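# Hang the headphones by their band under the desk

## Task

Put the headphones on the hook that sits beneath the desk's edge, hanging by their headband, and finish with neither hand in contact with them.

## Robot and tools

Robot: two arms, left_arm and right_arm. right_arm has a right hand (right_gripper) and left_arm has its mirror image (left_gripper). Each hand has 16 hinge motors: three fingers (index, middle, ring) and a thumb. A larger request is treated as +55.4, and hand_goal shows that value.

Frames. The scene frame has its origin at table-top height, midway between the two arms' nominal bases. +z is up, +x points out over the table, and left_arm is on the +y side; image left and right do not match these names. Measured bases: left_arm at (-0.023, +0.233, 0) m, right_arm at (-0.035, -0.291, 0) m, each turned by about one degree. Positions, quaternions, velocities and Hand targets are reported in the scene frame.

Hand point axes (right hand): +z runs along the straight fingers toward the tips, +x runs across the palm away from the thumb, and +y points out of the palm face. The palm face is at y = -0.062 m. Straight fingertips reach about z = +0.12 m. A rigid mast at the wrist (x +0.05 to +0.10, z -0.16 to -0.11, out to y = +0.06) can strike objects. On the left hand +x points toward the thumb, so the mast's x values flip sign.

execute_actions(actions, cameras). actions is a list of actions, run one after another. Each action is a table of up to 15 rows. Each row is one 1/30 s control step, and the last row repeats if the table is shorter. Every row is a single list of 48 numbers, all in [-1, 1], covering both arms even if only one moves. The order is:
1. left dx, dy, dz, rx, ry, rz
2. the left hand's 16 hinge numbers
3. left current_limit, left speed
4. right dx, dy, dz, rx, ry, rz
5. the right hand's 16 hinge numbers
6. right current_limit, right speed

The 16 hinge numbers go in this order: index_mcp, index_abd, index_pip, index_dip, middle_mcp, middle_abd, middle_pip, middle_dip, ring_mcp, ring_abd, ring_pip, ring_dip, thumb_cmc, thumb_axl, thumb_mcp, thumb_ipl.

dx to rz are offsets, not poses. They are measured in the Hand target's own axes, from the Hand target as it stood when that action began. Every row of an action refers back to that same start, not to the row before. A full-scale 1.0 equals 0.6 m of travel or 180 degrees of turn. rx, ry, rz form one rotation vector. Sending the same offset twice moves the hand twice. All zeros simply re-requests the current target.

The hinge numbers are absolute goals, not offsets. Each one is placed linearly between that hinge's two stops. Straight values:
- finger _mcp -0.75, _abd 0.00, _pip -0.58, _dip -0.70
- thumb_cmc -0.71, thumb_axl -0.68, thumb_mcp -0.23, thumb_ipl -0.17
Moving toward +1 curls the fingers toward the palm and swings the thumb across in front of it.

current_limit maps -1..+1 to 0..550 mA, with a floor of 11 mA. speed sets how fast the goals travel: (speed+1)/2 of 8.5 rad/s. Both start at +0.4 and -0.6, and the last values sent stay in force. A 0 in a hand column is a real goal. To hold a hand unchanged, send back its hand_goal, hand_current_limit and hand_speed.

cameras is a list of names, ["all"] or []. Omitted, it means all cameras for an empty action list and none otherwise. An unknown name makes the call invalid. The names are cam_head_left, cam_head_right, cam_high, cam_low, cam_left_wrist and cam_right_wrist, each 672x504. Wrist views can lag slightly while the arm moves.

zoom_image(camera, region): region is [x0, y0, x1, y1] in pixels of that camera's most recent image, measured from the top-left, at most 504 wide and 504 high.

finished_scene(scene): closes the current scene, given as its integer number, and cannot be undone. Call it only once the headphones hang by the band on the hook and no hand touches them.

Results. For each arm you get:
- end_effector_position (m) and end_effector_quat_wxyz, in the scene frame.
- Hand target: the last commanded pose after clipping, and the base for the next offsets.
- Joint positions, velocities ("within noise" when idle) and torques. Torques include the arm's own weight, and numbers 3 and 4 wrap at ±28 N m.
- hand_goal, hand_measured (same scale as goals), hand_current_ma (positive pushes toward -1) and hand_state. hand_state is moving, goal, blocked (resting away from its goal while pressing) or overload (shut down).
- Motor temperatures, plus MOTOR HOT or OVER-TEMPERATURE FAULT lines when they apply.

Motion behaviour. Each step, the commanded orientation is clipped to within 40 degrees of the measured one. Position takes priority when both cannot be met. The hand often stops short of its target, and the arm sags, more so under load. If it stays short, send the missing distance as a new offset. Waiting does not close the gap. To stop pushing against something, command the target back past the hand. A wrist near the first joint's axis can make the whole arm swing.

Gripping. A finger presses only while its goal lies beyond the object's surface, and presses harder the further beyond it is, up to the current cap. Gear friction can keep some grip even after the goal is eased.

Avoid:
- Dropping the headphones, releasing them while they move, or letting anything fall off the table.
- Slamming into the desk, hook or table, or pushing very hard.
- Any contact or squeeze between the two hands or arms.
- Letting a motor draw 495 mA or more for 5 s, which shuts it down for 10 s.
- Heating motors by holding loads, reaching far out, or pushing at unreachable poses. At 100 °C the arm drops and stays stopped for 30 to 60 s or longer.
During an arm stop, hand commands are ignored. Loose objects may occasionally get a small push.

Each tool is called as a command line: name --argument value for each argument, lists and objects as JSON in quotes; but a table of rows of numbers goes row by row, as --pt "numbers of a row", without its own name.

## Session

execute_actions --actions '[]'

zoom_image --camera "cam_high" --region '[60, 20, 500, 460]'

zoom_image --camera "cam_low" --region '[330, 150, 630, 400]'

Scene clock: 0.00 s.
left_arm: end_effector_position=(+0.2642, +0.0718, +0.2888) hand_goal=(-0.754, +0.000, -0.576, -0.696, -0.754, +0.000, -0.576, -0.696, -0.754, +0.000, -0.576, -0.696, -0.714, -0.678, -0.226, -0.168) hand_measured=(-0.754, +0.000, -0.576, -0.696, -0.754, +0.000, -0.576, -0.696, -0.754, +0.000, -0.576, -0.696, -0.714, -0.678, -0.226, -0.168) hand_current_ma=(+0, +0, +0, +0, +0, +0, +0, +0, +0, +0, +0, +0, +0, +0, +0, +0) hand_state=(goal, goal, goal, goal, goal, goal, goal, goal, goal, goal, goal, goal, goal, goal, goal, goal) hand_current_limit=0.40 hand_speed=-0.60 end_effector_quat_wxyz=(+0.562, +0.681, +0.335, +0.328) | right_arm: end_effector_position=(+0.5022, -0.4641, +0.3627) hand_goal=(-0.754, +0.000, -0.576, -0.696, -0.754, +0.000, -0.576, -0.696, -0.754, +0.000, -0.576, -0.696, -0.714, -0.678, -0.226, -0.168) hand_measured=(-0.754, +0.000, -0.576, -0.696, -0.754, +0.000, -0.576, -0.696, -0.754, +0.000, -0.576, -0.696, -0.714, -0.678, -0.226, -0.168) hand_current_ma=(+0, +0, +0, +0, +0, +0, +0, +0, +0, +0, +0, +0, +0, +0, +0, +0) hand_state=(goal, goal, goal, goal, goal, goal, goal, goal, goal, goal, goal, goal, goal, goal, goal, goal) hand_current_limit=0.40 hand_speed=-0.60 end_effector_quat_wxyz=(+0.192, +0.630, +0.753, -0.008)
Joint positions: left_arm=[-0.509 0.419 0.14 0.124 0.053 0.08] | right_arm=[-0.318 1.389 1.524 -1.353 0.16 -0.504]
Joint velocities: within noise
Joint torques (N m): no reading
Motor temperatures (°C): left_arm=[19 23 24 17 21 20] | right_arm=[16 21 26 18 21 19]
Heat: left arm: hottest elbow 24 °C; right arm: hottest elbow 26 °C.
Hand target: left_arm +0.2652, +0.0713, +0.3100; +0.574, +0.671, +0.329, +0.336 | right_arm +0.5067, -0.4654, +0.3761; +0.203, +0.629, +0.750, -0.003
camera_calibration:
cam_left_wrist: T_world_to_cam=[[-0.524987, -0.511589, -0.680195, 0.338429], [-0.381398, 0.85586, -0.34934, 0.0925332], [0.760871, 0.0760258, -0.644434, 0.107916], [0, 0, 0, 1]] pos_world=[0.130853, 0.0857365, 0.332068]
cam_right_wrist: T_world_to_cam=[[0.736412, -0.581649, 0.345516, -0.729759], [-0.61785, -0.370157, 0.693718, -0.154651], [-0.275605, -0.72434, -0.63196, 0.159205], [0, 0, 0, 1]] pos_world=[0.48573, -0.366391, 0.460039]

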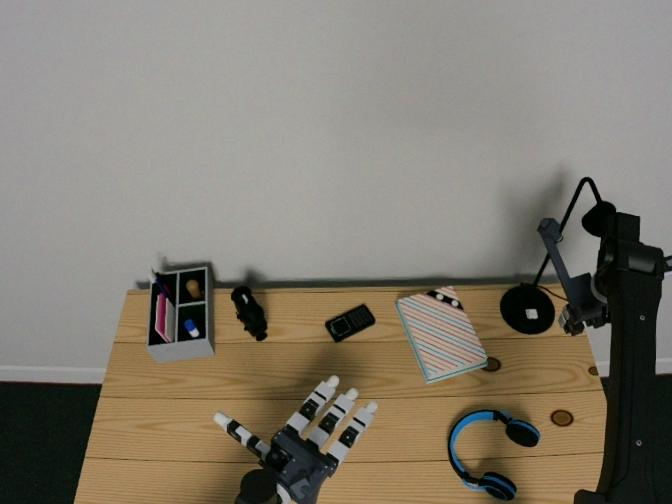

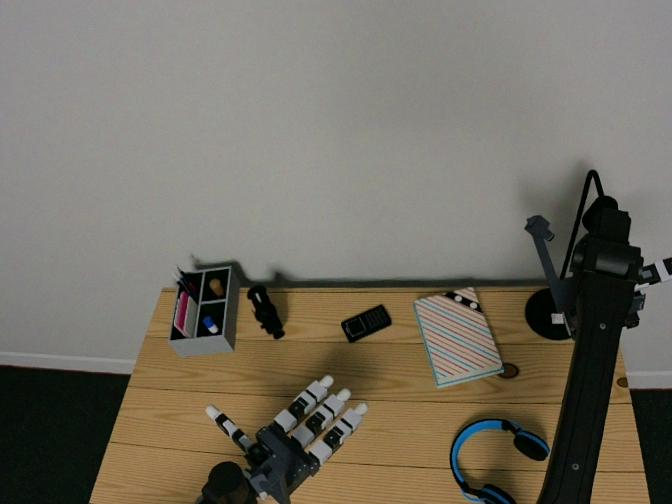

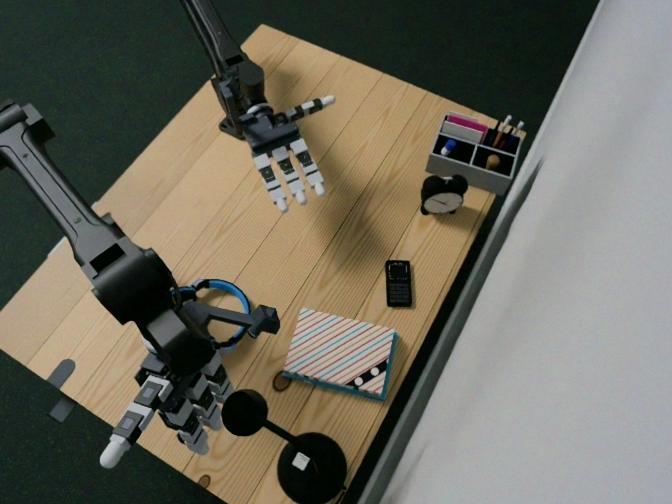

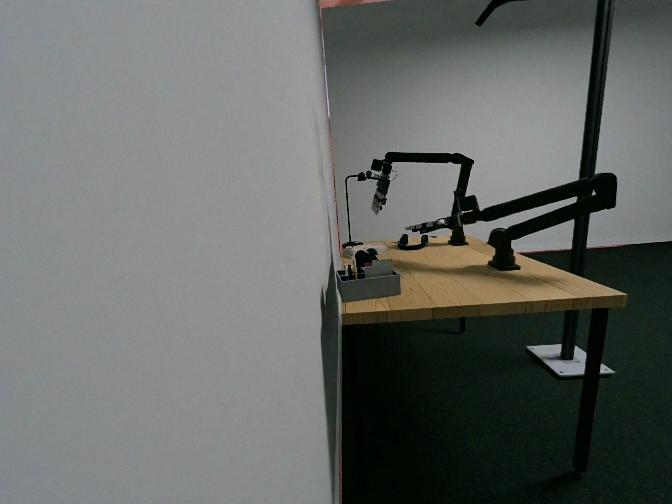

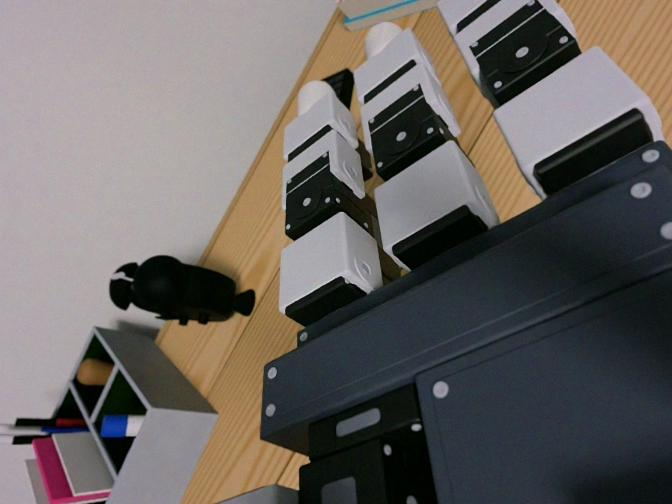

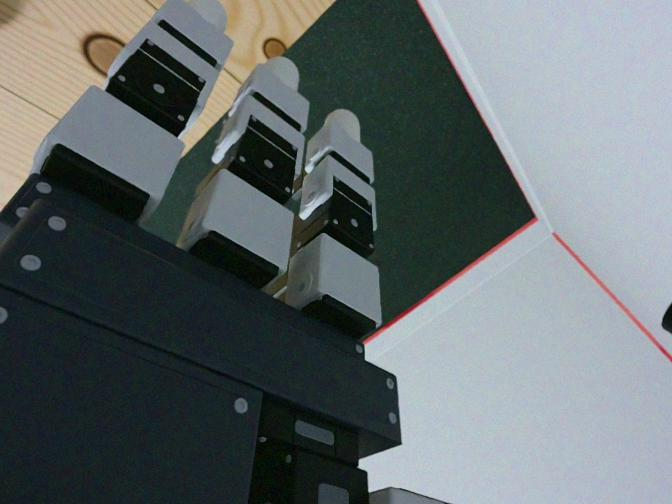

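Scaled by 1.145 from the camera's 672x504 image, which has a finer 960x720 frame.

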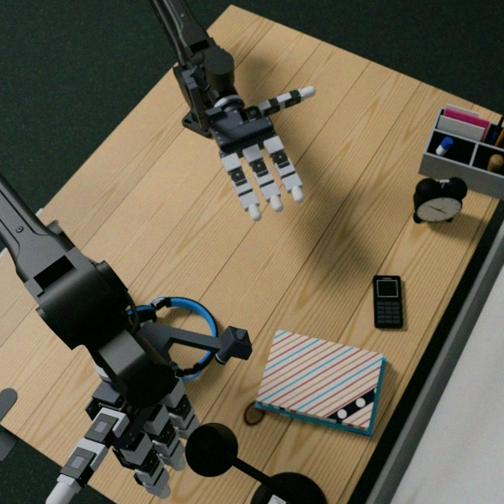

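Scaled by 1.680 from the camera's 672x504 image, which has a finer 960x720 frame.

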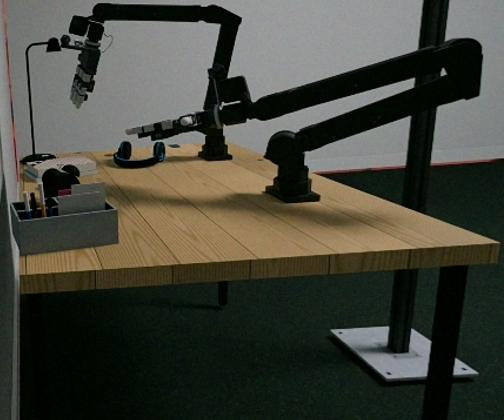

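execute_actions --actions '[[[0.055,-0.0084,-0.0366,0,0,0,-0.754,0,-0.576,-0.696,-0.754,0,-0.576,-0.696,-0.754,0,-0.576,-0.696,-0.714,-0.678,-0.226,-0.168,0.4,-0.6,0,0,0,0.039,0.0523,-0.0135,-0.4,0,-0.4,-0.5,-0.754,0,-0.576,-0.696,-0.4,0,-0.4,-0.5,-0.714,-0.678,-0.226,-0.168,0.4,-0.6]],[[0.055,-0.0084,-0.0366,0,0,0,-0.754,0,-0.576,-0.696,-0.754,0,-0.576,-0.696,-0.754,0,-0.576,-0.696,-0.714,-0.678,-0.226,-0.168,0.4,-0.6,0,0,0,0.039,0.0523,-0.0135,0,0,-0.3,-0.4,-0.754,0,-0.576,-0.696,0,0,-0.3,-0.4,-0.714,-0.678,-0.226,-0.168,0.4,-0.6]],[[0.055,-0.0084,-0.0366,0,0,0,-0.754,0,-0.576,-0.696,-0.754,0,-0.576,-0.696,-0.754,0,-0.576,-0.696,-0.714,-0.678,-0.226,-0.168,0.4,-0.6,0.0659,-0.0206,0.0433,0,0,0,0.2,0,-0.2,-0.3,-0.754,0,-0.576,-0.696,0.2,0,-0.2,-0.3,-0.714,-0.678,-0.226,-0.168,0.4,-0.6]],[[0,0,0,0,0,0,-0.754,0,-0.576,-0.696,-0.754,0,-0.576,-0.696,-0.754,0,-0.576,-0.696,-0.714,-0.678,-0.226,-0.168,0.4,-0.6,0.0659,-0.0206,0.0433,0,0,0,0.2,0,-0.2,-0.3,-0.754,0,-0.576,-0.696,0.2,0,-0.2,-0.3,-0.714,-0.678,-0.226,-0.168,0.4,-0.6]],[[0,0,0,0,0,0,-0.754,0,-0.576,-0.696,-0.754,0,-0.576,-0.696,-0.754,0,-0.576,-0.696,-0.714,-0.678,-0.226,-0.168,0.4,-0.6,0.0659,-0.0206,0.0433,0,0,0,0.2,0,-0.2,-0.3,-0.754,0,-0.576,-0.696,0.2,0,-0.2,-0.3,-0.714,-0.678,-0.226,-0.168,0.4,-0.6]],[[0,0,0,0,0,0,-0.754,0,-0.576,-0.696,-0.754,0,-0.576,-0.696,-0.754,0,-0.576,-0.696,-0.714,-0.678,-0.226,-0.168,0.4,-0.6,0.0659,-0.0206,0.0433,0,0,0,0.2,0,-0.2,-0.3,-0.754,0,-0.576,-0.696,0.2,0,-0.2,-0.3,-0.714,-0.678,-0.226,-0.168,0.4,-0.6]],[[0,0,0,0,0,0,-0.754,0,-0.576,-0.696,-0.754,0,-0.576,-0.696,-0.754,0,-0.576,-0.696,-0.714,-0.678,-0.226,-0.168,0.4,-0.6,0.0659,-0.0206,0.0433,0,0,0,0.2,0,-0.2,-0.3,-0.754,0,-0.576,-0.696,0.2,0,-0.2,-0.3,-0.714,-0.678,-0.226,-0.168,0.4,-0.6]]]' --cameras '["cam_high","cam_head_left","cam_head_right","cam_right_wrist"]'

zoom_image --camera "cam_high" --region '[120, 220, 300, 400]'

zoom_image --camera "cam_high" --region '[0, 330, 140, 460]'

zoom_image --camera "cam_head_left" --region '[400, 344, 560, 504]'

Scene clock: 105.07 s.
left_arm: end_effector_position=(+0.2631, +0.1884, +0.2946) hand_goal=(-0.754, +0.000, -0.576, -0.696, -0.754, +0.000, -0.576, -0.696, -0.754, +0.000, -0.576, -0.696, -0.714, -0.678, -0.226, -0.168) hand_measured=(-0.760, +0.000, -0.576, -0.696, -0.762, +0.000, -0.576, -0.696, -0.762, +0.000, -0.576, -0.696, -0.720, -0.678, -0.226, -0.168) hand_current_ma=(-1, +0, +0, +0, -1, +0, +0, +0, -1, +0, +0, +0, -1, +0, +0, +0) hand_state=(goal, goal, goal, goal, goal, goal, goal, goal, goal, goal, goal, goal, goal, goal, goal, goal) hand_current_limit=0.40 hand_speed=-0.60 end_effector_quat_wxyz=(+0.577, +0.671, +0.336, +0.324) | right_arm: end_effector_position=(+0.3935, -0.2906, +0.2413) hand_goal=(+0.200, +0.000, -0.200, -0.300, -0.754, +0.000, -0.576, -0.696, +0.200, +0.000, -0.200, -0.300, -0.714, -0.678, -0.226, -0.168) hand_measured=(+0.184, +0.000, -0.206, -0.304, -0.752, +0.000, -0.576, -0.696, +0.184, +0.000, -0.206, -0.304, -0.714, -0.678, -0.224, -0.168) hand_current_ma=(-15, +0, -3, -1, +0, +0, +0, +0, -13, +0, -3, -1, +0, +0, +1, +0) hand_state=(goal, goal, goal, goal, goal, goal, goal, goal, goal, goal, goal, goal, goal, goal, goal, goal) hand_current_limit=0.40 hand_speed=-0.60 end_effector_quat_wxyz=(-0.010, +0.607, +0.795, -0.005)
Joint positions: left_arm=[0.353 0.31 0.14 -0.036 0.915 0.212] | right_arm=[-0.02 1.245 1.192 -1.54 -0.004 -0.267]
Joint torques (N m): left_arm=[1.44 1.38 12.38 1.51 0.32 0.11] | right_arm=[1.32 -10.64 10.59 1.22 0.1 0.01]
Motor temperatures (°C): left_arm=[19 23 35 17 19 20] | right_arm=[16 22 37 18 21 19]
Heat: left arm: hottest elbow 35 °C; right arm: hottest elbow 37 °C.
Hand target: left_arm +0.2650, +0.1910, +0.3098; +0.574, +0.671, +0.329, +0.336 | right_arm +0.3960, -0.2903, +0.2461; +0.000, +0.609, +0.793, +0.000
Off the commanded pose: left_arm 0.016 m, 2 deg | right_arm 0.005 m, 1 deg.
camera_calibration:
cam_right_wrist: T_world_to_cam=[[0.833579, -0.549819, -0.0533336, -0.439606], [-0.34489, -0.593432, 0.727247, -0.253773], [-0.431504, -0.587824, -0.6843, 0.291825], [0, 0, 0, 1]] pos_world=[0.404846, -0.220759, 0.360806]
Images, in order (width x height): cam_head_left 672x504, cam_head_right 672x504, cam_high 672x504, cam_right_wrist 672x504.

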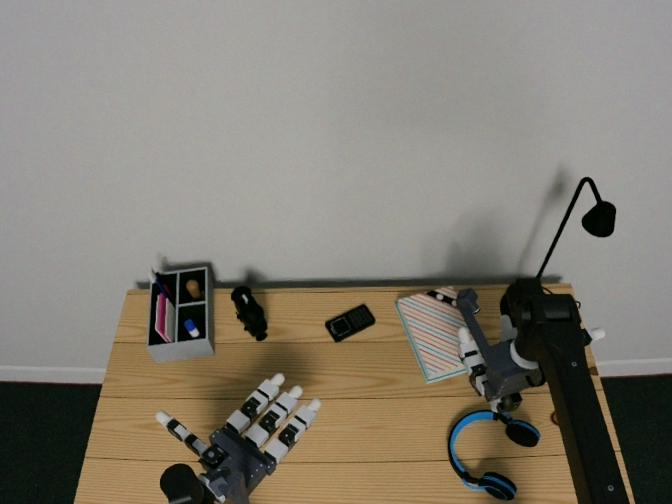

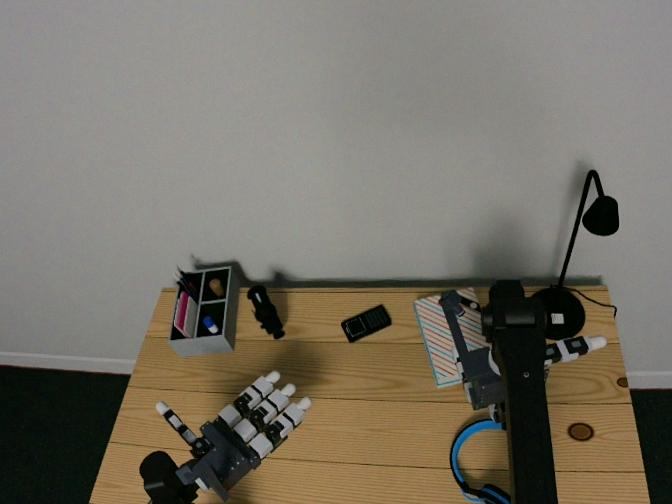

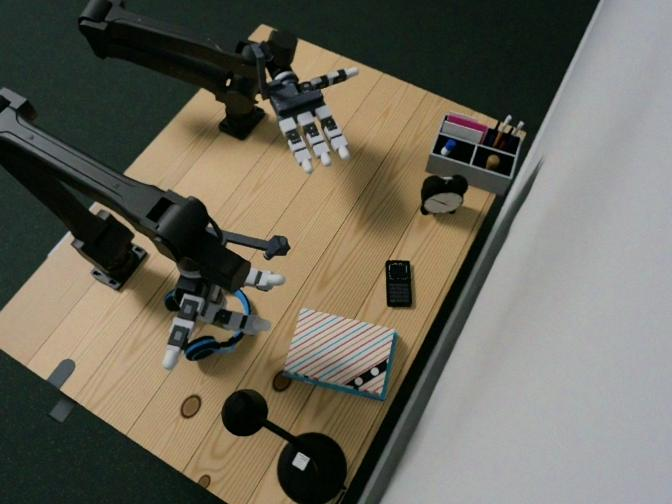

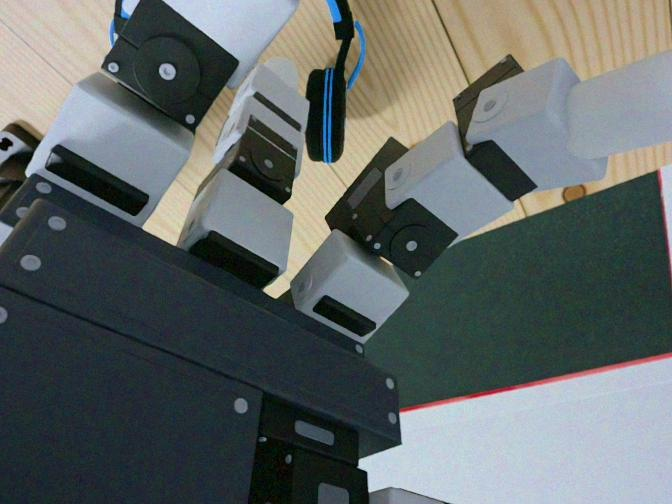

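Scaled by 2.800 from the camera's 672x504 image, which has a finer 960x720 frame.

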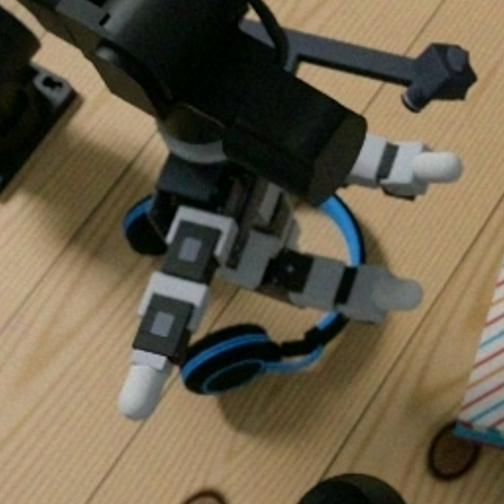

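Scaled by 3.600 from the camera's 672x504 image, which has a finer 960x720 frame.

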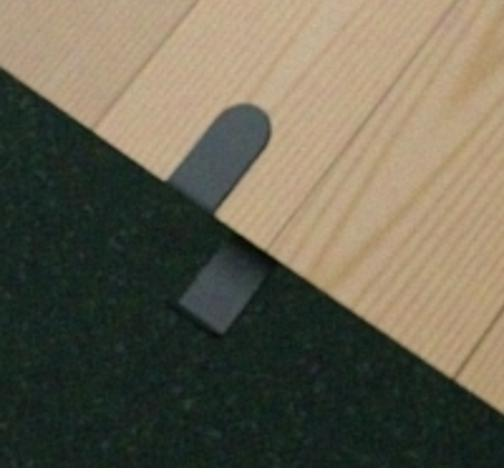

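Scaled by 3.150 from the camera's 672x504 image, which has a finer 960x720 frame.

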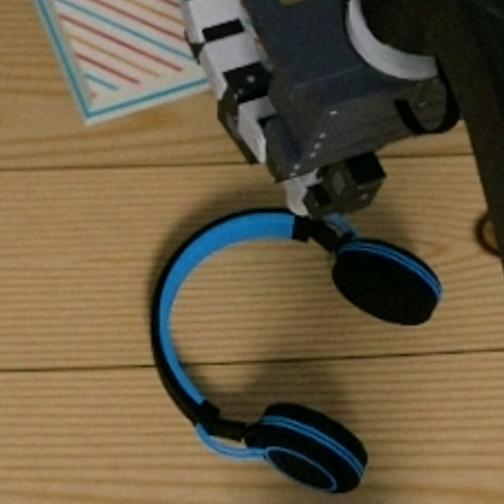

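execute_actions --actions '[[[0,0,0,0,0,0,-0.754,0,-0.576,-0.696,-0.754,0,-0.576,-0.696,-0.754,0,-0.576,-0.696,-0.714,-0.678,-0.226,-0.168,0.4,-0.6,0.0182,-0.0227,0.03,0,0,0,0.2,0,-0.2,-0.3,-0.754,0,-0.576,-0.696,0.2,0,-0.2,-0.3,-0.714,-0.678,-0.226,-0.168,0.4,-0.6]],[[0,0,0,0,0,0,-0.754,0,-0.576,-0.696,-0.754,0,-0.576,-0.696,-0.754,0,-0.576,-0.696,-0.714,-0.678,-0.226,-0.168,0.4,-0.6,0,0,0.075,0,0,0,0.2,0,-0.2,-0.3,-0.754,0,-0.576,-0.696,0.2,0,-0.2,-0.3,-0.714,-0.678,-0.226,-0.168,0.4,-0.6]],[[0,0,0,0,0,0,-0.754,0,-0.576,-0.696,-0.754,0,-0.576,-0.696,-0.754,0,-0.576,-0.696,-0.714,-0.678,-0.226,-0.168,0.4,-0.6,0,0,0.075,0,0,0,0.2,0,-0.2,-0.3,-0.754,0,-0.576,-0.696,0.2,0,-0.2,-0.3,-0.714,-0.678,-0.226,-0.168,0.4,-0.6]]]' --cameras '["cam_head_left","cam_right_wrist"]'

zoom_image --camera "cam_head_left" --region '[400, 344, 560, 504]'

Scene clock: 142.50 s.
left_arm: end_effector_position=(+0.2631, +0.1884, +0.2946) hand_goal=(-0.754, +0.000, -0.576, -0.696, -0.754, +0.000, -0.576, -0.696, -0.754, +0.000, -0.576, -0.696, -0.714, -0.678, -0.226, -0.168) hand_measured=(-0.760, +0.000, -0.576, -0.696, -0.762, +0.000, -0.576, -0.696, -0.762, +0.000, -0.576, -0.696, -0.720, -0.678, -0.226, -0.168) hand_current_ma=(-1, +0, +0, +0, -1, +0, +0, +0, -1, +0, +0, +0, -1, +0, +0, +0) hand_state=(goal, goal, goal, goal, goal, goal, goal, goal, goal, goal, goal, goal, goal, goal, goal, goal) hand_current_limit=0.40 hand_speed=-0.60 end_effector_quat_wxyz=(+0.577, +0.671, +0.336, +0.324) | right_arm: end_effector_position=(+0.3742, -0.2860, +0.1362) hand_goal=(+0.200, +0.000, -0.200, -0.300, -0.754, +0.000, -0.576, -0.696, +0.200, +0.000, -0.200, -0.300, -0.714, -0.678, -0.226, -0.168) hand_measured=(+0.184, +0.000, -0.206, -0.304, -0.752, +0.000, -0.576, -0.696, +0.184, +0.000, -0.206, -0.304, -0.714, -0.678, -0.224, -0.168) hand_current_ma=(-15, +0, -3, -1, +0, +0, +0, +0, -13, +0, -3, -1, +0, +0, +1, +0) hand_state=(goal, goal, goal, goal, goal, goal, goal, goal, goal, goal, goal, goal, goal, goal, goal, goal) hand_current_limit=0.40 hand_speed=-0.60 end_effector_quat_wxyz=(-0.007, +0.609, +0.793, -0.004)
Joint positions: left_arm=[0.353 0.31 0.14 -0.036 0.915 0.212] | right_arm=[-0.004 1.245 0.908 -1.25 -0.003 -0.245]
Joint torques (N m): left_arm=[1.44 1.26 12.4 1.44 0.32 0.12] | right_arm=[1.9 -8.82 10.55 1.29 0.1 0]
Heat: left arm: hottest elbow 37 °C; right arm: hottest elbow 34 °C.
Hand target: left_arm +0.2650, +0.1910, +0.3098; +0.574, +0.671, +0.329, +0.336 | right_arm +0.3801, -0.2832, +0.1381; +0.000, +0.609, +0.793, +0.000
Off the commanded pose: left_arm 0.016 m, 2 deg | right_arm 0.007 m, 1 deg.
camera_calibration:
cam_right_wrist: T_world_to_cam=[[0.830352, -0.555306, -0.0463687, -0.427935], [-0.354253, -0.590281, 0.725309, -0.1765], [-0.430139, -0.585836, -0.68686, 0.214657], [0, 0, 0, 1]] pos_world=[0.385144, -0.216065, 0.255614]
Images, in order (width x height): cam_head_left 672x504, cam_right_wrist 672x504.

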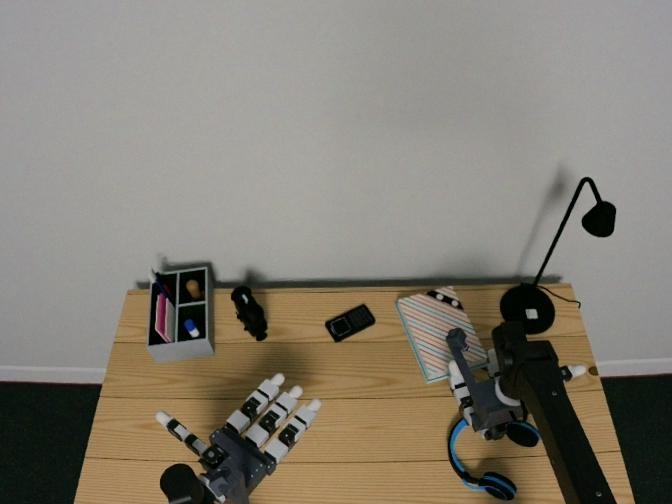

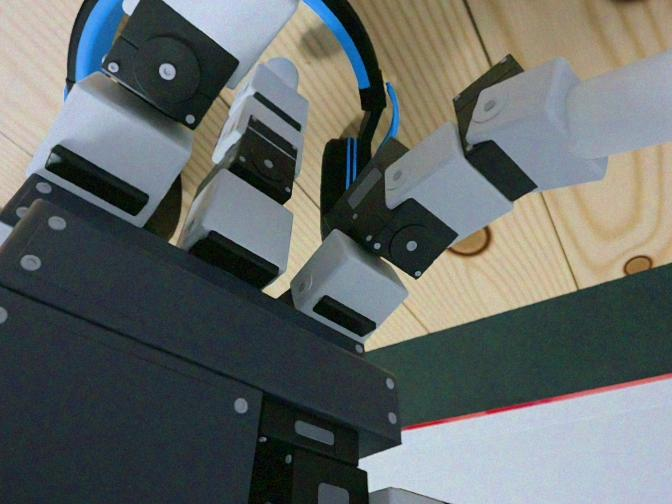

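Scaled by 3.150 from the camera's 672x504 image, which has a finer 960x720 frame.

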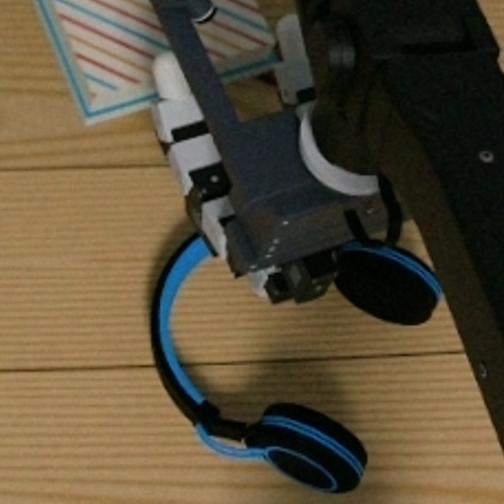

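execute_actions --actions '[[[0,0,0,0,0,0,-0.754,0,-0.576,-0.696,-0.754,0,-0.576,-0.696,-0.754,0,-0.576,-0.696,-0.714,-0.678,-0.226,-0.168,0.4,-0.6,-0.0236,0.0212,0,0,0,0,0.2,0,-0.2,-0.3,-0.754,0,-0.576,-0.696,0.2,0,-0.2,-0.3,-0.714,-0.678,-0.226,-0.168,0.4,-0.6]],[[0,0,0,0,0,0,-0.754,0,-0.576,-0.696,-0.754,0,-0.576,-0.696,-0.754,0,-0.576,-0.696,-0.714,-0.678,-0.226,-0.168,0.4,-0.6,-0.0236,0.0212,0,0,0,0,0.2,0,-0.2,-0.3,-0.754,0,-0.576,-0.696,0.2,0,-0.2,-0.3,-0.714,-0.678,-0.226,-0.168,0.4,-0.6]],[[0,0,0,0,0,0,-0.754,0,-0.576,-0.696,-0.754,0,-0.576,-0.696,-0.754,0,-0.576,-0.696,-0.714,-0.678,-0.226,-0.168,0.4,-0.6,-0.0236,0.0212,0,0,0,0,0.2,0,-0.2,-0.3,-0.754,0,-0.576,-0.696,0.2,0,-0.2,-0.3,-0.714,-0.678,-0.226,-0.168,0.4,-0.6]],[[0,0,0,0,0,0,-0.754,0,-0.576,-0.696,-0.754,0,-0.576,-0.696,-0.754,0,-0.576,-0.696,-0.714,-0.678,-0.226,-0.168,0.4,-0.6,-0.0236,0.0212,0,0,0,0,0.2,0,-0.2,-0.3,-0.754,0,-0.576,-0.696,0.2,0,-0.2,-0.3,-0.714,-0.678,-0.226,-0.168,0.4,-0.6]]]' --cameras '["cam_head_left", "cam_high"]'

zoom_image --camera "cam_head_left" --region '[340, 180, 560, 400]'

Scene clock: 226.90 s.
left_arm: end_effector_position=(+0.2631, +0.1884, +0.2946) hand_goal=(-0.754, +0.000, -0.576, -0.696, -0.754, +0.000, -0.576, -0.696, -0.754, +0.000, -0.576, -0.696, -0.714, -0.678, -0.226, -0.168) hand_measured=(-0.760, +0.000, -0.576, -0.696, -0.762, +0.000, -0.576, -0.696, -0.762, +0.000, -0.576, -0.696, -0.720, -0.678, -0.226, -0.168) hand_current_ma=(-1, +0, +0, +0, -1, +0, +0, +0, -1, +0, +0, +0, -1, +0, +0, +0) hand_state=(goal, goal, goal, goal, goal, goal, goal, goal, goal, goal, goal, goal, goal, goal, goal, goal) hand_current_limit=0.40 hand_speed=-0.60 end_effector_quat_wxyz=(+0.577, +0.671, +0.336, +0.324) | right_arm: end_effector_position=(+0.4210, -0.3201, +0.1217) hand_goal=(+0.200, +0.000, -0.200, -0.300, -0.754, +0.000, -0.576, -0.696, +0.200, +0.000, -0.200, -0.300, -0.714, -0.678, -0.226, -0.168) hand_measured=(+0.184, +0.000, -0.206, -0.304, -0.758, +0.004, -0.578, -0.696, +0.184, +0.000, -0.206, -0.304, -0.714, -0.678, -0.224, -0.168) hand_current_ma=(-15, +0, -3, -1, -1, +1, +0, +0, -13, +0, -3, -1, +0, +0, +1, +0) hand_state=(goal, goal, goal, goal, goal, goal, goal, goal, goal, goal, goal, goal, goal, goal, goal, goal) hand_current_limit=0.40 hand_speed=-0.60 end_effector_quat_wxyz=(-0.021, +0.610, +0.792, -0.013)
Joint positions: left_arm=[0.353 0.31 0.14 -0.036 0.915 0.212] | right_arm=[-0.097 1.407 1.026 -1.239 -0.001 -0.336]
Joint torques (N m): left_arm=[1.44 1.32 12.37 1.46 0.32 0.11] | right_arm=[0.38 -10.64 14.23 1.11 0.02 -0.15]
Motor temperatures (°C): left_arm=[19 22 39 17 19 20] | right_arm=[16 21 32 18 20 19]
Heat: left arm: hottest elbow 39 °C; right arm: hottest elbow 32 °C.
Hand target: left_arm +0.2650, +0.1910, +0.3098; +0.574, +0.671, +0.329, +0.336 | right_arm +0.4438, -0.3250, +0.1380; +0.000, +0.609, +0.793, +0.000
Off the commanded pose: left_arm 0.016 m, 2 deg | right_arm 0.028 m, 3 deg.
Images, in order (width x height): cam_head_left 672x504, cam_high 672x504.

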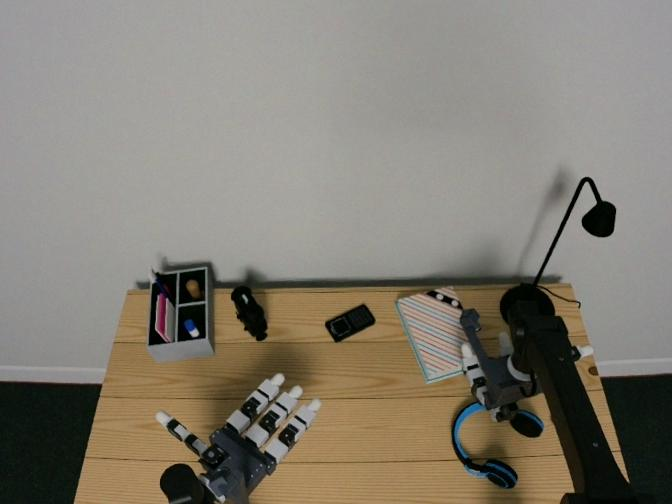

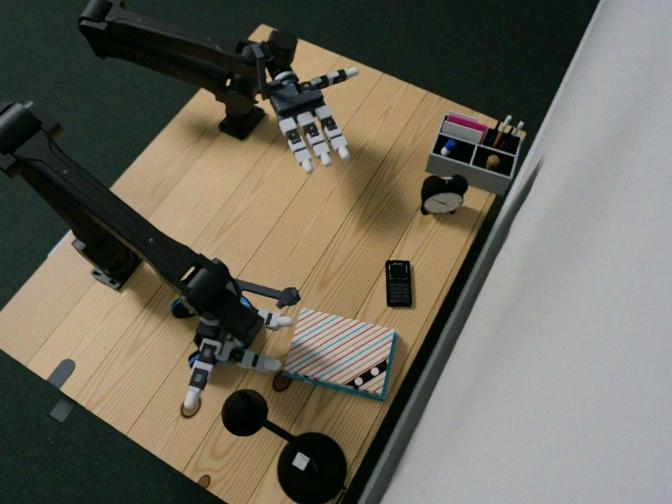

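Scaled by 2.291 from the camera's 672x504 image, which has a finer 960x720 frame.

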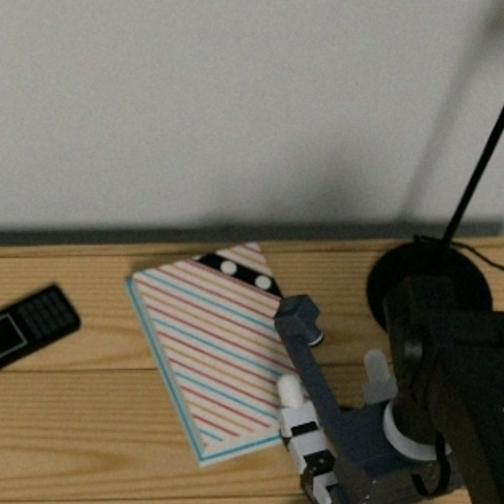

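zoom_image --camera "cam_head_left" --region '[420, 340, 580, 500]'

zoom_image --camera "cam_high" --region '[150, 260, 300, 410]'

Scaled by 3.150 from the camera's 672x504 image, which has a finer 960x720 frame.

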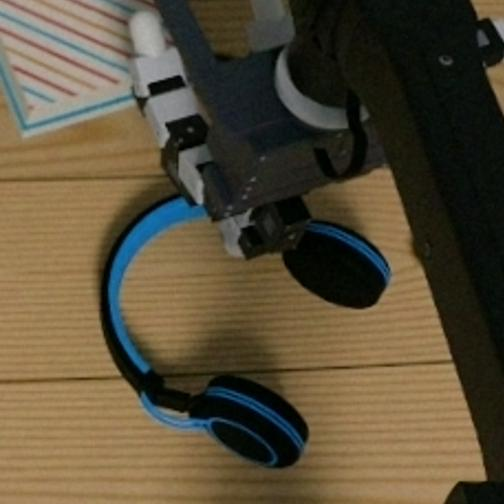

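Scaled by 3.360 from the camera's 672x504 image, which has a finer 960x720 frame.

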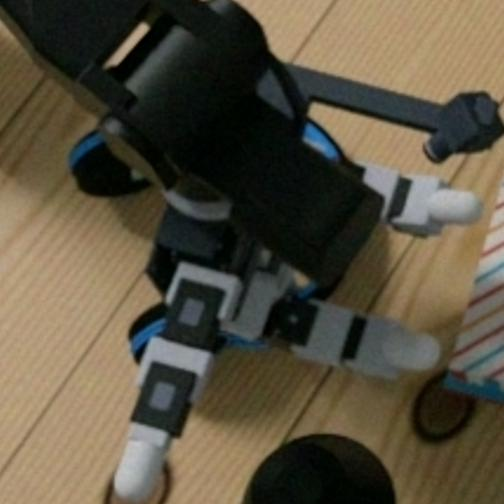

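execute_actions --actions '[[[0,0,0,0,0,0,-0.754,0,-0.576,-0.696,-0.754,0,-0.576,-0.696,-0.754,0,-0.576,-0.696,-0.714,-0.678,-0.226,-0.168,0.4,-0.6,-0.0013,-0.0563,-0.02,0,0,0,0.2,0,-0.2,-0.3,-0.754,0,-0.576,-0.696,0.2,0,-0.2,-0.3,-0.714,-0.678,-0.226,-0.168,0.4,-0.6]],[[0,0,0,0,0,0,-0.754,0,-0.576,-0.696,-0.754,0,-0.576,-0.696,-0.754,0,-0.576,-0.696,-0.714,-0.678,-0.226,-0.168,0.4,-0.6,-0.0185,-0.0257,0,0,0,0,0.2,0,-0.2,-0.3,-0.754,0,-0.576,-0.696,0.2,0,-0.2,-0.3,-0.714,-0.678,-0.226,-0.168,0.4,-0.6]],[[0,0,0,0,0,0,-0.754,0,-0.576,-0.696,-0.754,0,-0.576,-0.696,-0.754,0,-0.576,-0.696,-0.714,-0.678,-0.226,-0.168,0.4,-0.6,-0.0158,-0.0229,0,0,0,0,0.2,0,-0.2,-0.3,-0.754,0,-0.576,-0.696,0.2,0,-0.2,-0.3,-0.714,-0.678,-0.226,-0.168,0.4,-0.6]],[[0,0,0,0,0,0,-0.754,0,-0.576,-0.696,-0.754,0,-0.576,-0.696,-0.754,0,-0.576,-0.696,-0.714,-0.678,-0.226,-0.168,0.4,-0.6,-0.0133,-0.0245,0,0,0,0,0.2,0,-0.2,-0.3,-0.754,0,-0.576,-0.696,0.2,0,-0.2,-0.3,-0.714,-0.678,-0.226,-0.168,0.4,-0.6]]]' --cameras '["cam_head_left", "cam_high"]'

zoom_image --camera "cam_head_left" --region '[420, 340, 580, 500]'

Scene clock: 325.07 s.
left_arm: end_effector_position=(+0.2631, +0.1884, +0.2946) hand_goal=(-0.754, +0.000, -0.576, -0.696, -0.754, +0.000, -0.576, -0.696, -0.754, +0.000, -0.576, -0.696, -0.714, -0.678, -0.226, -0.168) hand_measured=(-0.760, +0.000, -0.576, -0.696, -0.762, +0.000, -0.576, -0.696, -0.762, +0.000, -0.576, -0.696, -0.720, -0.678, -0.226, -0.168) hand_current_ma=(-1, +0, +0, +0, -1, +0, +0, +0, -1, +0, +0, +0, -1, +0, +0, +0) hand_state=(goal, goal, goal, goal, goal, goal, goal, goal, goal, goal, goal, goal, goal, goal, goal, goal) hand_current_limit=0.40 hand_speed=-0.60 end_effector_quat_wxyz=(+0.577, +0.671, +0.336, +0.324) | right_arm: end_effector_position=(+0.3810, -0.3710, +0.1496) hand_goal=(+0.200, +0.000, -0.200, -0.300, -0.754, +0.000, -0.576, -0.696, +0.200, +0.000, -0.200, -0.300, -0.714, -0.678, -0.226, -0.168) hand_measured=(+0.184, +0.000, -0.206, -0.304, -0.746, +0.002, -0.574, -0.696, +0.184, +0.000, -0.206, -0.304, -0.714, -0.678, -0.224, -0.168) hand_current_ma=(-15, +0, -3, -1, +5, +1, +1, +0, -13, +0, -3, -1, +0, +0, +1, +0) hand_state=(goal, goal, goal, goal, goal, goal, goal, goal, goal, goal, goal, goal, goal, goal, goal, goal) hand_current_limit=0.40 hand_speed=-0.60 end_effector_quat_wxyz=(+0.003, +0.609, +0.793, +0.003)
Joint positions: left_arm=[0.353 0.31 0.14 -0.036 0.915 0.212] | right_arm=[-0.259 1.263 0.956 -1.255 -0.003 -0.499]
Joint torques (N m): left_arm=[1.38 1.32 12.42 1.47 0.32 0.11] | right_arm=[0.21 -10.23 10 0.1 0.05 -0.16]
Heat: left arm: hottest elbow 40 °C; right arm: hottest elbow 35 °C.
Hand target: left_arm +0.2650, +0.1910, +0.3098; +0.574, +0.671, +0.329, +0.336 | right_arm +0.3764, -0.3733, +0.1502; +0.000, +0.609, +0.793, +0.000
Off the commanded pose: left_arm 0.016 m, 2 deg | right_arm 0.005 m, 1 deg.
Images, in order (width x height): cam_head_left 672x504, cam_high 672x504.

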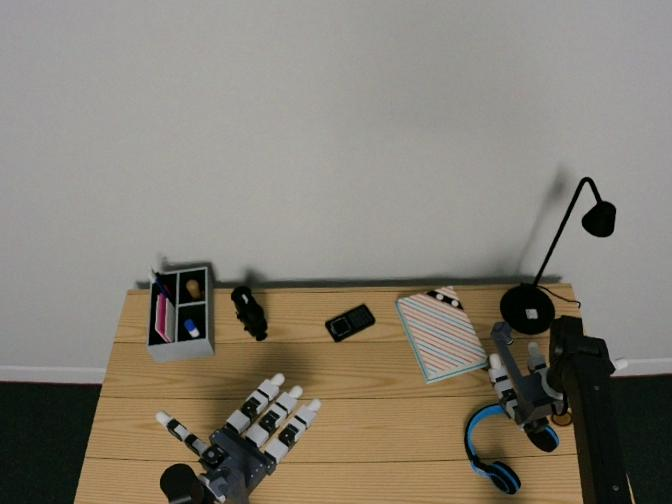

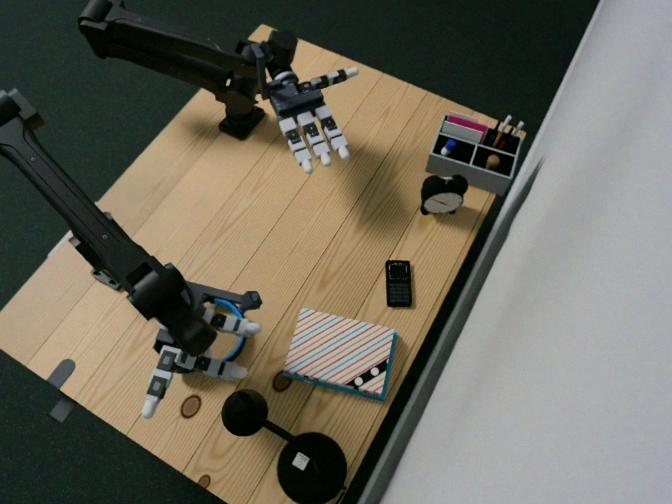

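Scaled by 3.150 from the camera's 672x504 image, which has a finer 960x720 frame.

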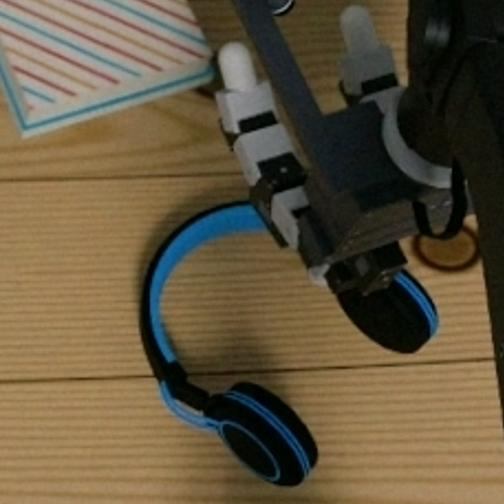

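execute_actions --actions '[[[0,0,0,0,0,0,-0.754,0,-0.576,-0.696,-0.754,0,-0.576,-0.696,-0.754,0,-0.576,-0.696,-0.714,-0.678,-0.226,-0.168,0.4,-0.6,-0.0107,-0.0257,0,0,0,0,0.2,0,-0.2,-0.3,-0.754,0,-0.576,-0.696,0.2,0,-0.2,-0.3,-0.714,-0.678,-0.226,-0.168,0.4,-0.6]],[[0,0,0,0,0,0,-0.754,0,-0.576,-0.696,-0.754,0,-0.576,-0.696,-0.754,0,-0.576,-0.696,-0.714,-0.678,-0.226,-0.168,0.4,-0.6,-0.0077,-0.0267,0,0,0,0,0.2,0,-0.2,-0.3,-0.754,0,-0.576,-0.696,0.2,0,-0.2,-0.3,-0.714,-0.678,-0.226,-0.168,0.4,-0.6]],[[0,0,0,0,0,0,-0.754,0,-0.576,-0.696,-0.754,0,-0.576,-0.696,-0.754,0,-0.576,-0.696,-0.714,-0.678,-0.226,-0.168,0.4,-0.6,-0.0048,-0.027,0,0,0,0,0.2,0,-0.2,-0.3,-0.754,0,-0.576,-0.696,0.2,0,-0.2,-0.3,-0.714,-0.678,-0.226,-0.168,0.4,-0.6]]]' --cameras '["cam_head_left"]'

zoom_image --camera "cam_head_left" --region '[430, 344, 590, 504]'

Scene clock: 350.47 s.
left_arm: end_effector_position=(+0.2631, +0.1884, +0.2946) hand_goal=(-0.754, +0.000, -0.576, -0.696, -0.754, +0.000, -0.576, -0.696, -0.754, +0.000, -0.576, -0.696, -0.714, -0.678, -0.226, -0.168) hand_measured=(-0.760, +0.000, -0.576, -0.696, -0.762, +0.000, -0.576, -0.696, -0.762, +0.000, -0.576, -0.696, -0.720, -0.678, -0.226, -0.168) hand_current_ma=(-1, +0, +0, +0, -1, +0, +0, +0, -1, +0, +0, +0, -1, +0, +0, +0) hand_state=(goal, goal, goal, goal, goal, goal, goal, goal, goal, goal, goal, goal, goal, goal, goal, goal) hand_current_limit=0.40 hand_speed=-0.60 end_effector_quat_wxyz=(+0.577, +0.671, +0.336, +0.324) | right_arm: end_effector_position=(+0.3388, -0.3973, +0.1499) hand_goal=(+0.200, +0.000, -0.200, -0.300, -0.754, +0.000, -0.576, -0.696, +0.200, +0.000, -0.200, -0.300, -0.714, -0.678, -0.226, -0.168) hand_measured=(+0.184, +0.000, -0.206, -0.304, -0.746, +0.002, -0.572, -0.696, +0.184, +0.000, -0.206, -0.304, -0.714, -0.678, -0.224, -0.168) hand_current_ma=(-15, +0, -3, -1, +6, +1, +1, +0, -13, +0, -3, -1, +0, +0, +1, +0) hand_state=(goal, goal, goal, goal, goal, goal, goal, goal, goal, goal, goal, goal, goal, goal, goal, goal) hand_current_limit=0.40 hand_speed=-0.60 end_effector_quat_wxyz=(+0.004, +0.609, +0.793, +0.003)
Joint positions: left_arm=[0.353 0.31 0.14 -0.036 0.915 0.212] | right_arm=[-0.375 1.171 0.881 -1.272 -0.003 -0.616]
Joint torques (N m): left_arm=[1.44 1.32 12.41 1.44 0.32 0.12] | right_arm=[0.32 -8.59 10.06 0.08 0.03 -0.14]
Heat: left arm: hottest elbow 40 °C; right arm: hottest elbow 34 °C.
Hand target: left_arm +0.2650, +0.1910, +0.3098; +0.574, +0.671, +0.329, +0.336 | right_arm +0.3339, -0.3990, +0.1500; +0.000, +0.609, +0.793, +0.000
Off the commanded pose: left_arm 0.016 m, 2 deg | right_arm 0.005 m, 1 deg.
Images, in order (width x height): cam_head_left 672x504.

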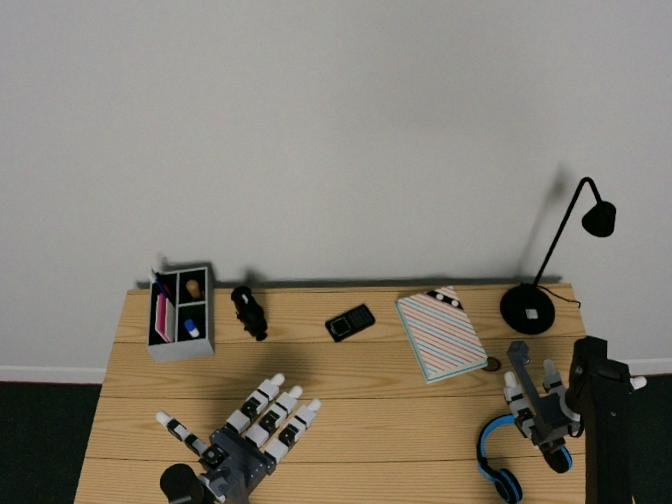

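Scaled by 3.150 from the camera's 672x504 image, which has a finer 960x720 frame.

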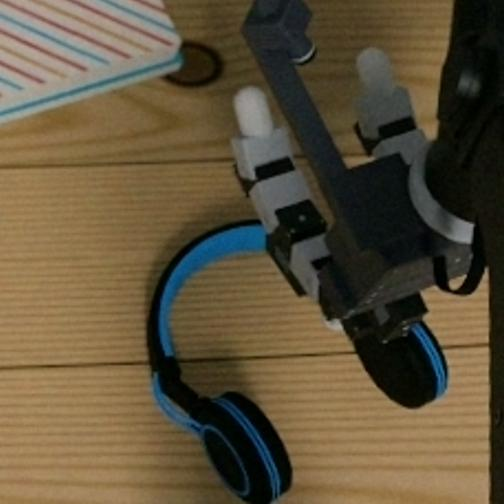

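execute_actions --actions '[[[0,0,0,0,0,0,-0.754,0,-0.576,-0.696,-0.754,0,-0.576,-0.696,-0.754,0,-0.576,-0.696,-0.714,-0.678,-0.226,-0.168,0.4,-0.6,0.0295,0.0155,0,0,0,0,0.2,0,-0.2,-0.3,-0.754,0,-0.576,-0.696,0.2,0,-0.2,-0.3,-0.714,-0.678,-0.226,-0.168,0.4,-0.6]],[[0,0,0,0,0,0,-0.754,0,-0.576,-0.696,-0.754,0,-0.576,-0.696,-0.754,0,-0.576,-0.696,-0.714,-0.678,-0.226,-0.168,0.4,-0.6,0.0295,0.0155,0,0,0,0,0.2,0,-0.2,-0.3,-0.754,0,-0.576,-0.696,0.2,0,-0.2,-0.3,-0.714,-0.678,-0.226,-0.168,0.4,-0.6]],[[0,0,0,0,0,0,-0.754,0,-0.576,-0.696,-0.754,0,-0.576,-0.696,-0.754,0,-0.576,-0.696,-0.714,-0.678,-0.226,-0.168,0.4,-0.6,0.0295,0.0155,0,0,0,0,0.2,0,-0.2,-0.3,-0.754,0,-0.576,-0.696,0.2,0,-0.2,-0.3,-0.714,-0.678,-0.226,-0.168,0.4,-0.6]],[[0,0,0,0,0,0,-0.754,0,-0.576,-0.696,-0.754,0,-0.576,-0.696,-0.754,0,-0.576,-0.696,-0.714,-0.678,-0.226,-0.168,0.4,-0.6,0.0295,0.0155,0,0,0,0,0.2,0,-0.2,-0.3,-0.754,0,-0.576,-0.696,0.2,0,-0.2,-0.3,-0.714,-0.678,-0.226,-0.168,0.4,-0.6]],[[0,0,0,0,0,0,-0.754,0,-0.576,-0.696,-0.754,0,-0.576,-0.696,-0.754,0,-0.576,-0.696,-0.714,-0.678,-0.226,-0.168,0.4,-0.6,0.0295,0.0155,0,0,0,0,0.2,0,-0.2,-0.3,-0.754,0,-0.576,-0.696,0.2,0,-0.2,-0.3,-0.714,-0.678,-0.226,-0.168,0.4,-0.6]],[[0,0,0,0,0,0,-0.754,0,-0.576,-0.696,-0.754,0,-0.576,-0.696,-0.754,0,-0.576,-0.696,-0.714,-0.678,-0.226,-0.168,0.4,-0.6,0.0228,0.0244,0,0,0,0,0.2,0,-0.2,-0.3,-0.754,0,-0.576,-0.696,0.2,0,-0.2,-0.3,-0.714,-0.678,-0.226,-0.168,0.4,-0.6]],[[0,0,0,0,0,0,-0.754,0,-0.576,-0.696,-0.754,0,-0.576,-0.696,-0.754,0,-0.576,-0.696,-0.714,-0.678,-0.226,-0.168,0.4,-0.6,0.0228,0.0244,0,0,0,0,0.2,0,-0.2,-0.3,-0.754,0,-0.576,-0.696,0.2,0,-0.2,-0.3,-0.714,-0.678,-0.226,-0.168,0.4,-0.6]],[[0,0,0,0,0,0,-0.754,0,-0.576,-0.696,-0.754,0,-0.576,-0.696,-0.754,0,-0.576,-0.696,-0.714,-0.678,-0.226,-0.168,0.4,-0.6,0.0228,0.0244,0,0,0,0,0.2,0,-0.2,-0.3,-0.754,0,-0.576,-0.696,0.2,0,-0.2,-0.3,-0.714,-0.678,-0.226,-0.168,0.4,-0.6]],[[0,0,0,0,0,0,-0.754,0,-0.576,-0.696,-0.754,0,-0.576,-0.696,-0.754,0,-0.576,-0.696,-0.714,-0.678,-0.226,-0.168,0.4,-0.6,0.0228,0.0244,0,0,0,0,0.2,0,-0.2,-0.3,-0.754,0,-0.576,-0.696,0.2,0,-0.2,-0.3,-0.714,-0.678,-0.226,-0.168,0.4,-0.6]]]' --cameras '["cam_head_left"]'

zoom_image --camera "cam_head_left" --region '[420, 330, 580, 490]'

Scene clock: 394.57 s.
left_arm: end_effector_position=(+0.2631, +0.1884, +0.2946) hand_goal=(-0.754, +0.000, -0.576, -0.696, -0.754, +0.000, -0.576, -0.696, -0.754, +0.000, -0.576, -0.696, -0.714, -0.678, -0.226, -0.168) hand_measured=(-0.760, +0.000, -0.576, -0.696, -0.762, +0.000, -0.576, -0.696, -0.762, +0.000, -0.576, -0.696, -0.720, -0.678, -0.226, -0.168) hand_current_ma=(-1, +0, +0, +0, -1, +0, +0, +0, -1, +0, +0, +0, -1, +0, +0, +0) hand_state=(goal, goal, goal, goal, goal, goal, goal, goal, goal, goal, goal, goal, goal, goal, goal, goal) hand_current_limit=0.40 hand_speed=-0.60 end_effector_quat_wxyz=(+0.577, +0.671, +0.336, +0.324) | right_arm: end_effector_position=(+0.3769, -0.2393, +0.1326) hand_goal=(+0.200, +0.000, -0.200, -0.300, -0.754, +0.000, -0.576, -0.696, +0.200, +0.000, -0.200, -0.300, -0.714, -0.678, -0.226, -0.168) hand_measured=(+0.184, +0.000, -0.206, -0.304, -0.760, -0.006, -0.580, -0.698, +0.184, +0.000, -0.206, -0.304, -0.714, -0.678, -0.222, -0.168) hand_current_ma=(-15, +0, -3, -1, -2, -2, -1, +0, -13, +0, -3, -1, +0, +0, +1, +0) hand_state=(goal, goal, goal, goal, goal, goal, goal, goal, goal, goal, goal, goal, goal, goal, goal, goal) hand_current_limit=0.40 hand_speed=-0.60 end_effector_quat_wxyz=(-0.017, +0.608, +0.794, -0.018)
Joint positions: left_arm=[0.353 0.31 0.14 -0.036 0.915 0.212] | right_arm=[0.14 1.287 0.942 -1.275 0.001 -0.105]
Joint torques (N m): left_arm=[1.44 1.26 12.41 1.46 0.32 0.12] | right_arm=[1.73 -8.76 14.37 1.05 0 0]
Heat: left arm: hottest elbow 41 °C; right arm: hottest elbow 32 °C.
Hand target: left_arm +0.2650, +0.1910, +0.3098; +0.574, +0.671, +0.329, +0.336 | right_arm +0.3986, -0.2335, +0.1502; +0.000, +0.609, +0.793, +0.000
Off the commanded pose: left_arm 0.016 m, 2 deg | right_arm 0.028 m, 3 deg.
Images, in order (width x height): cam_head_left 672x504.

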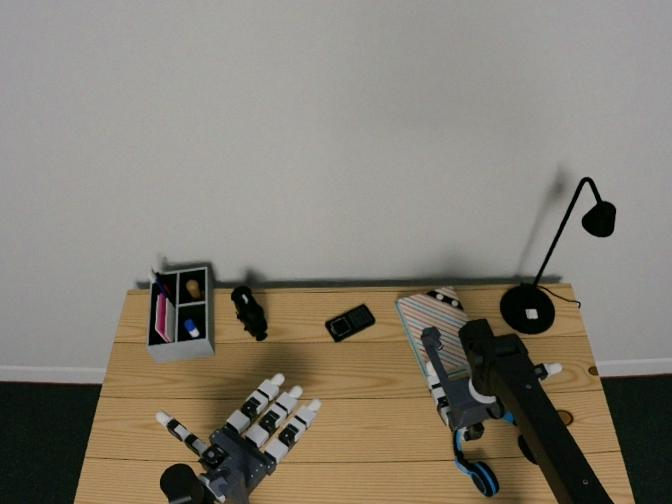

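Scaled by 3.150 from the camera's 672x504 image, which has a finer 960x720 frame.

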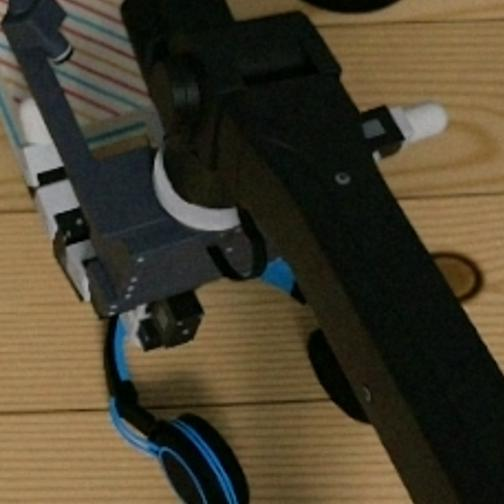

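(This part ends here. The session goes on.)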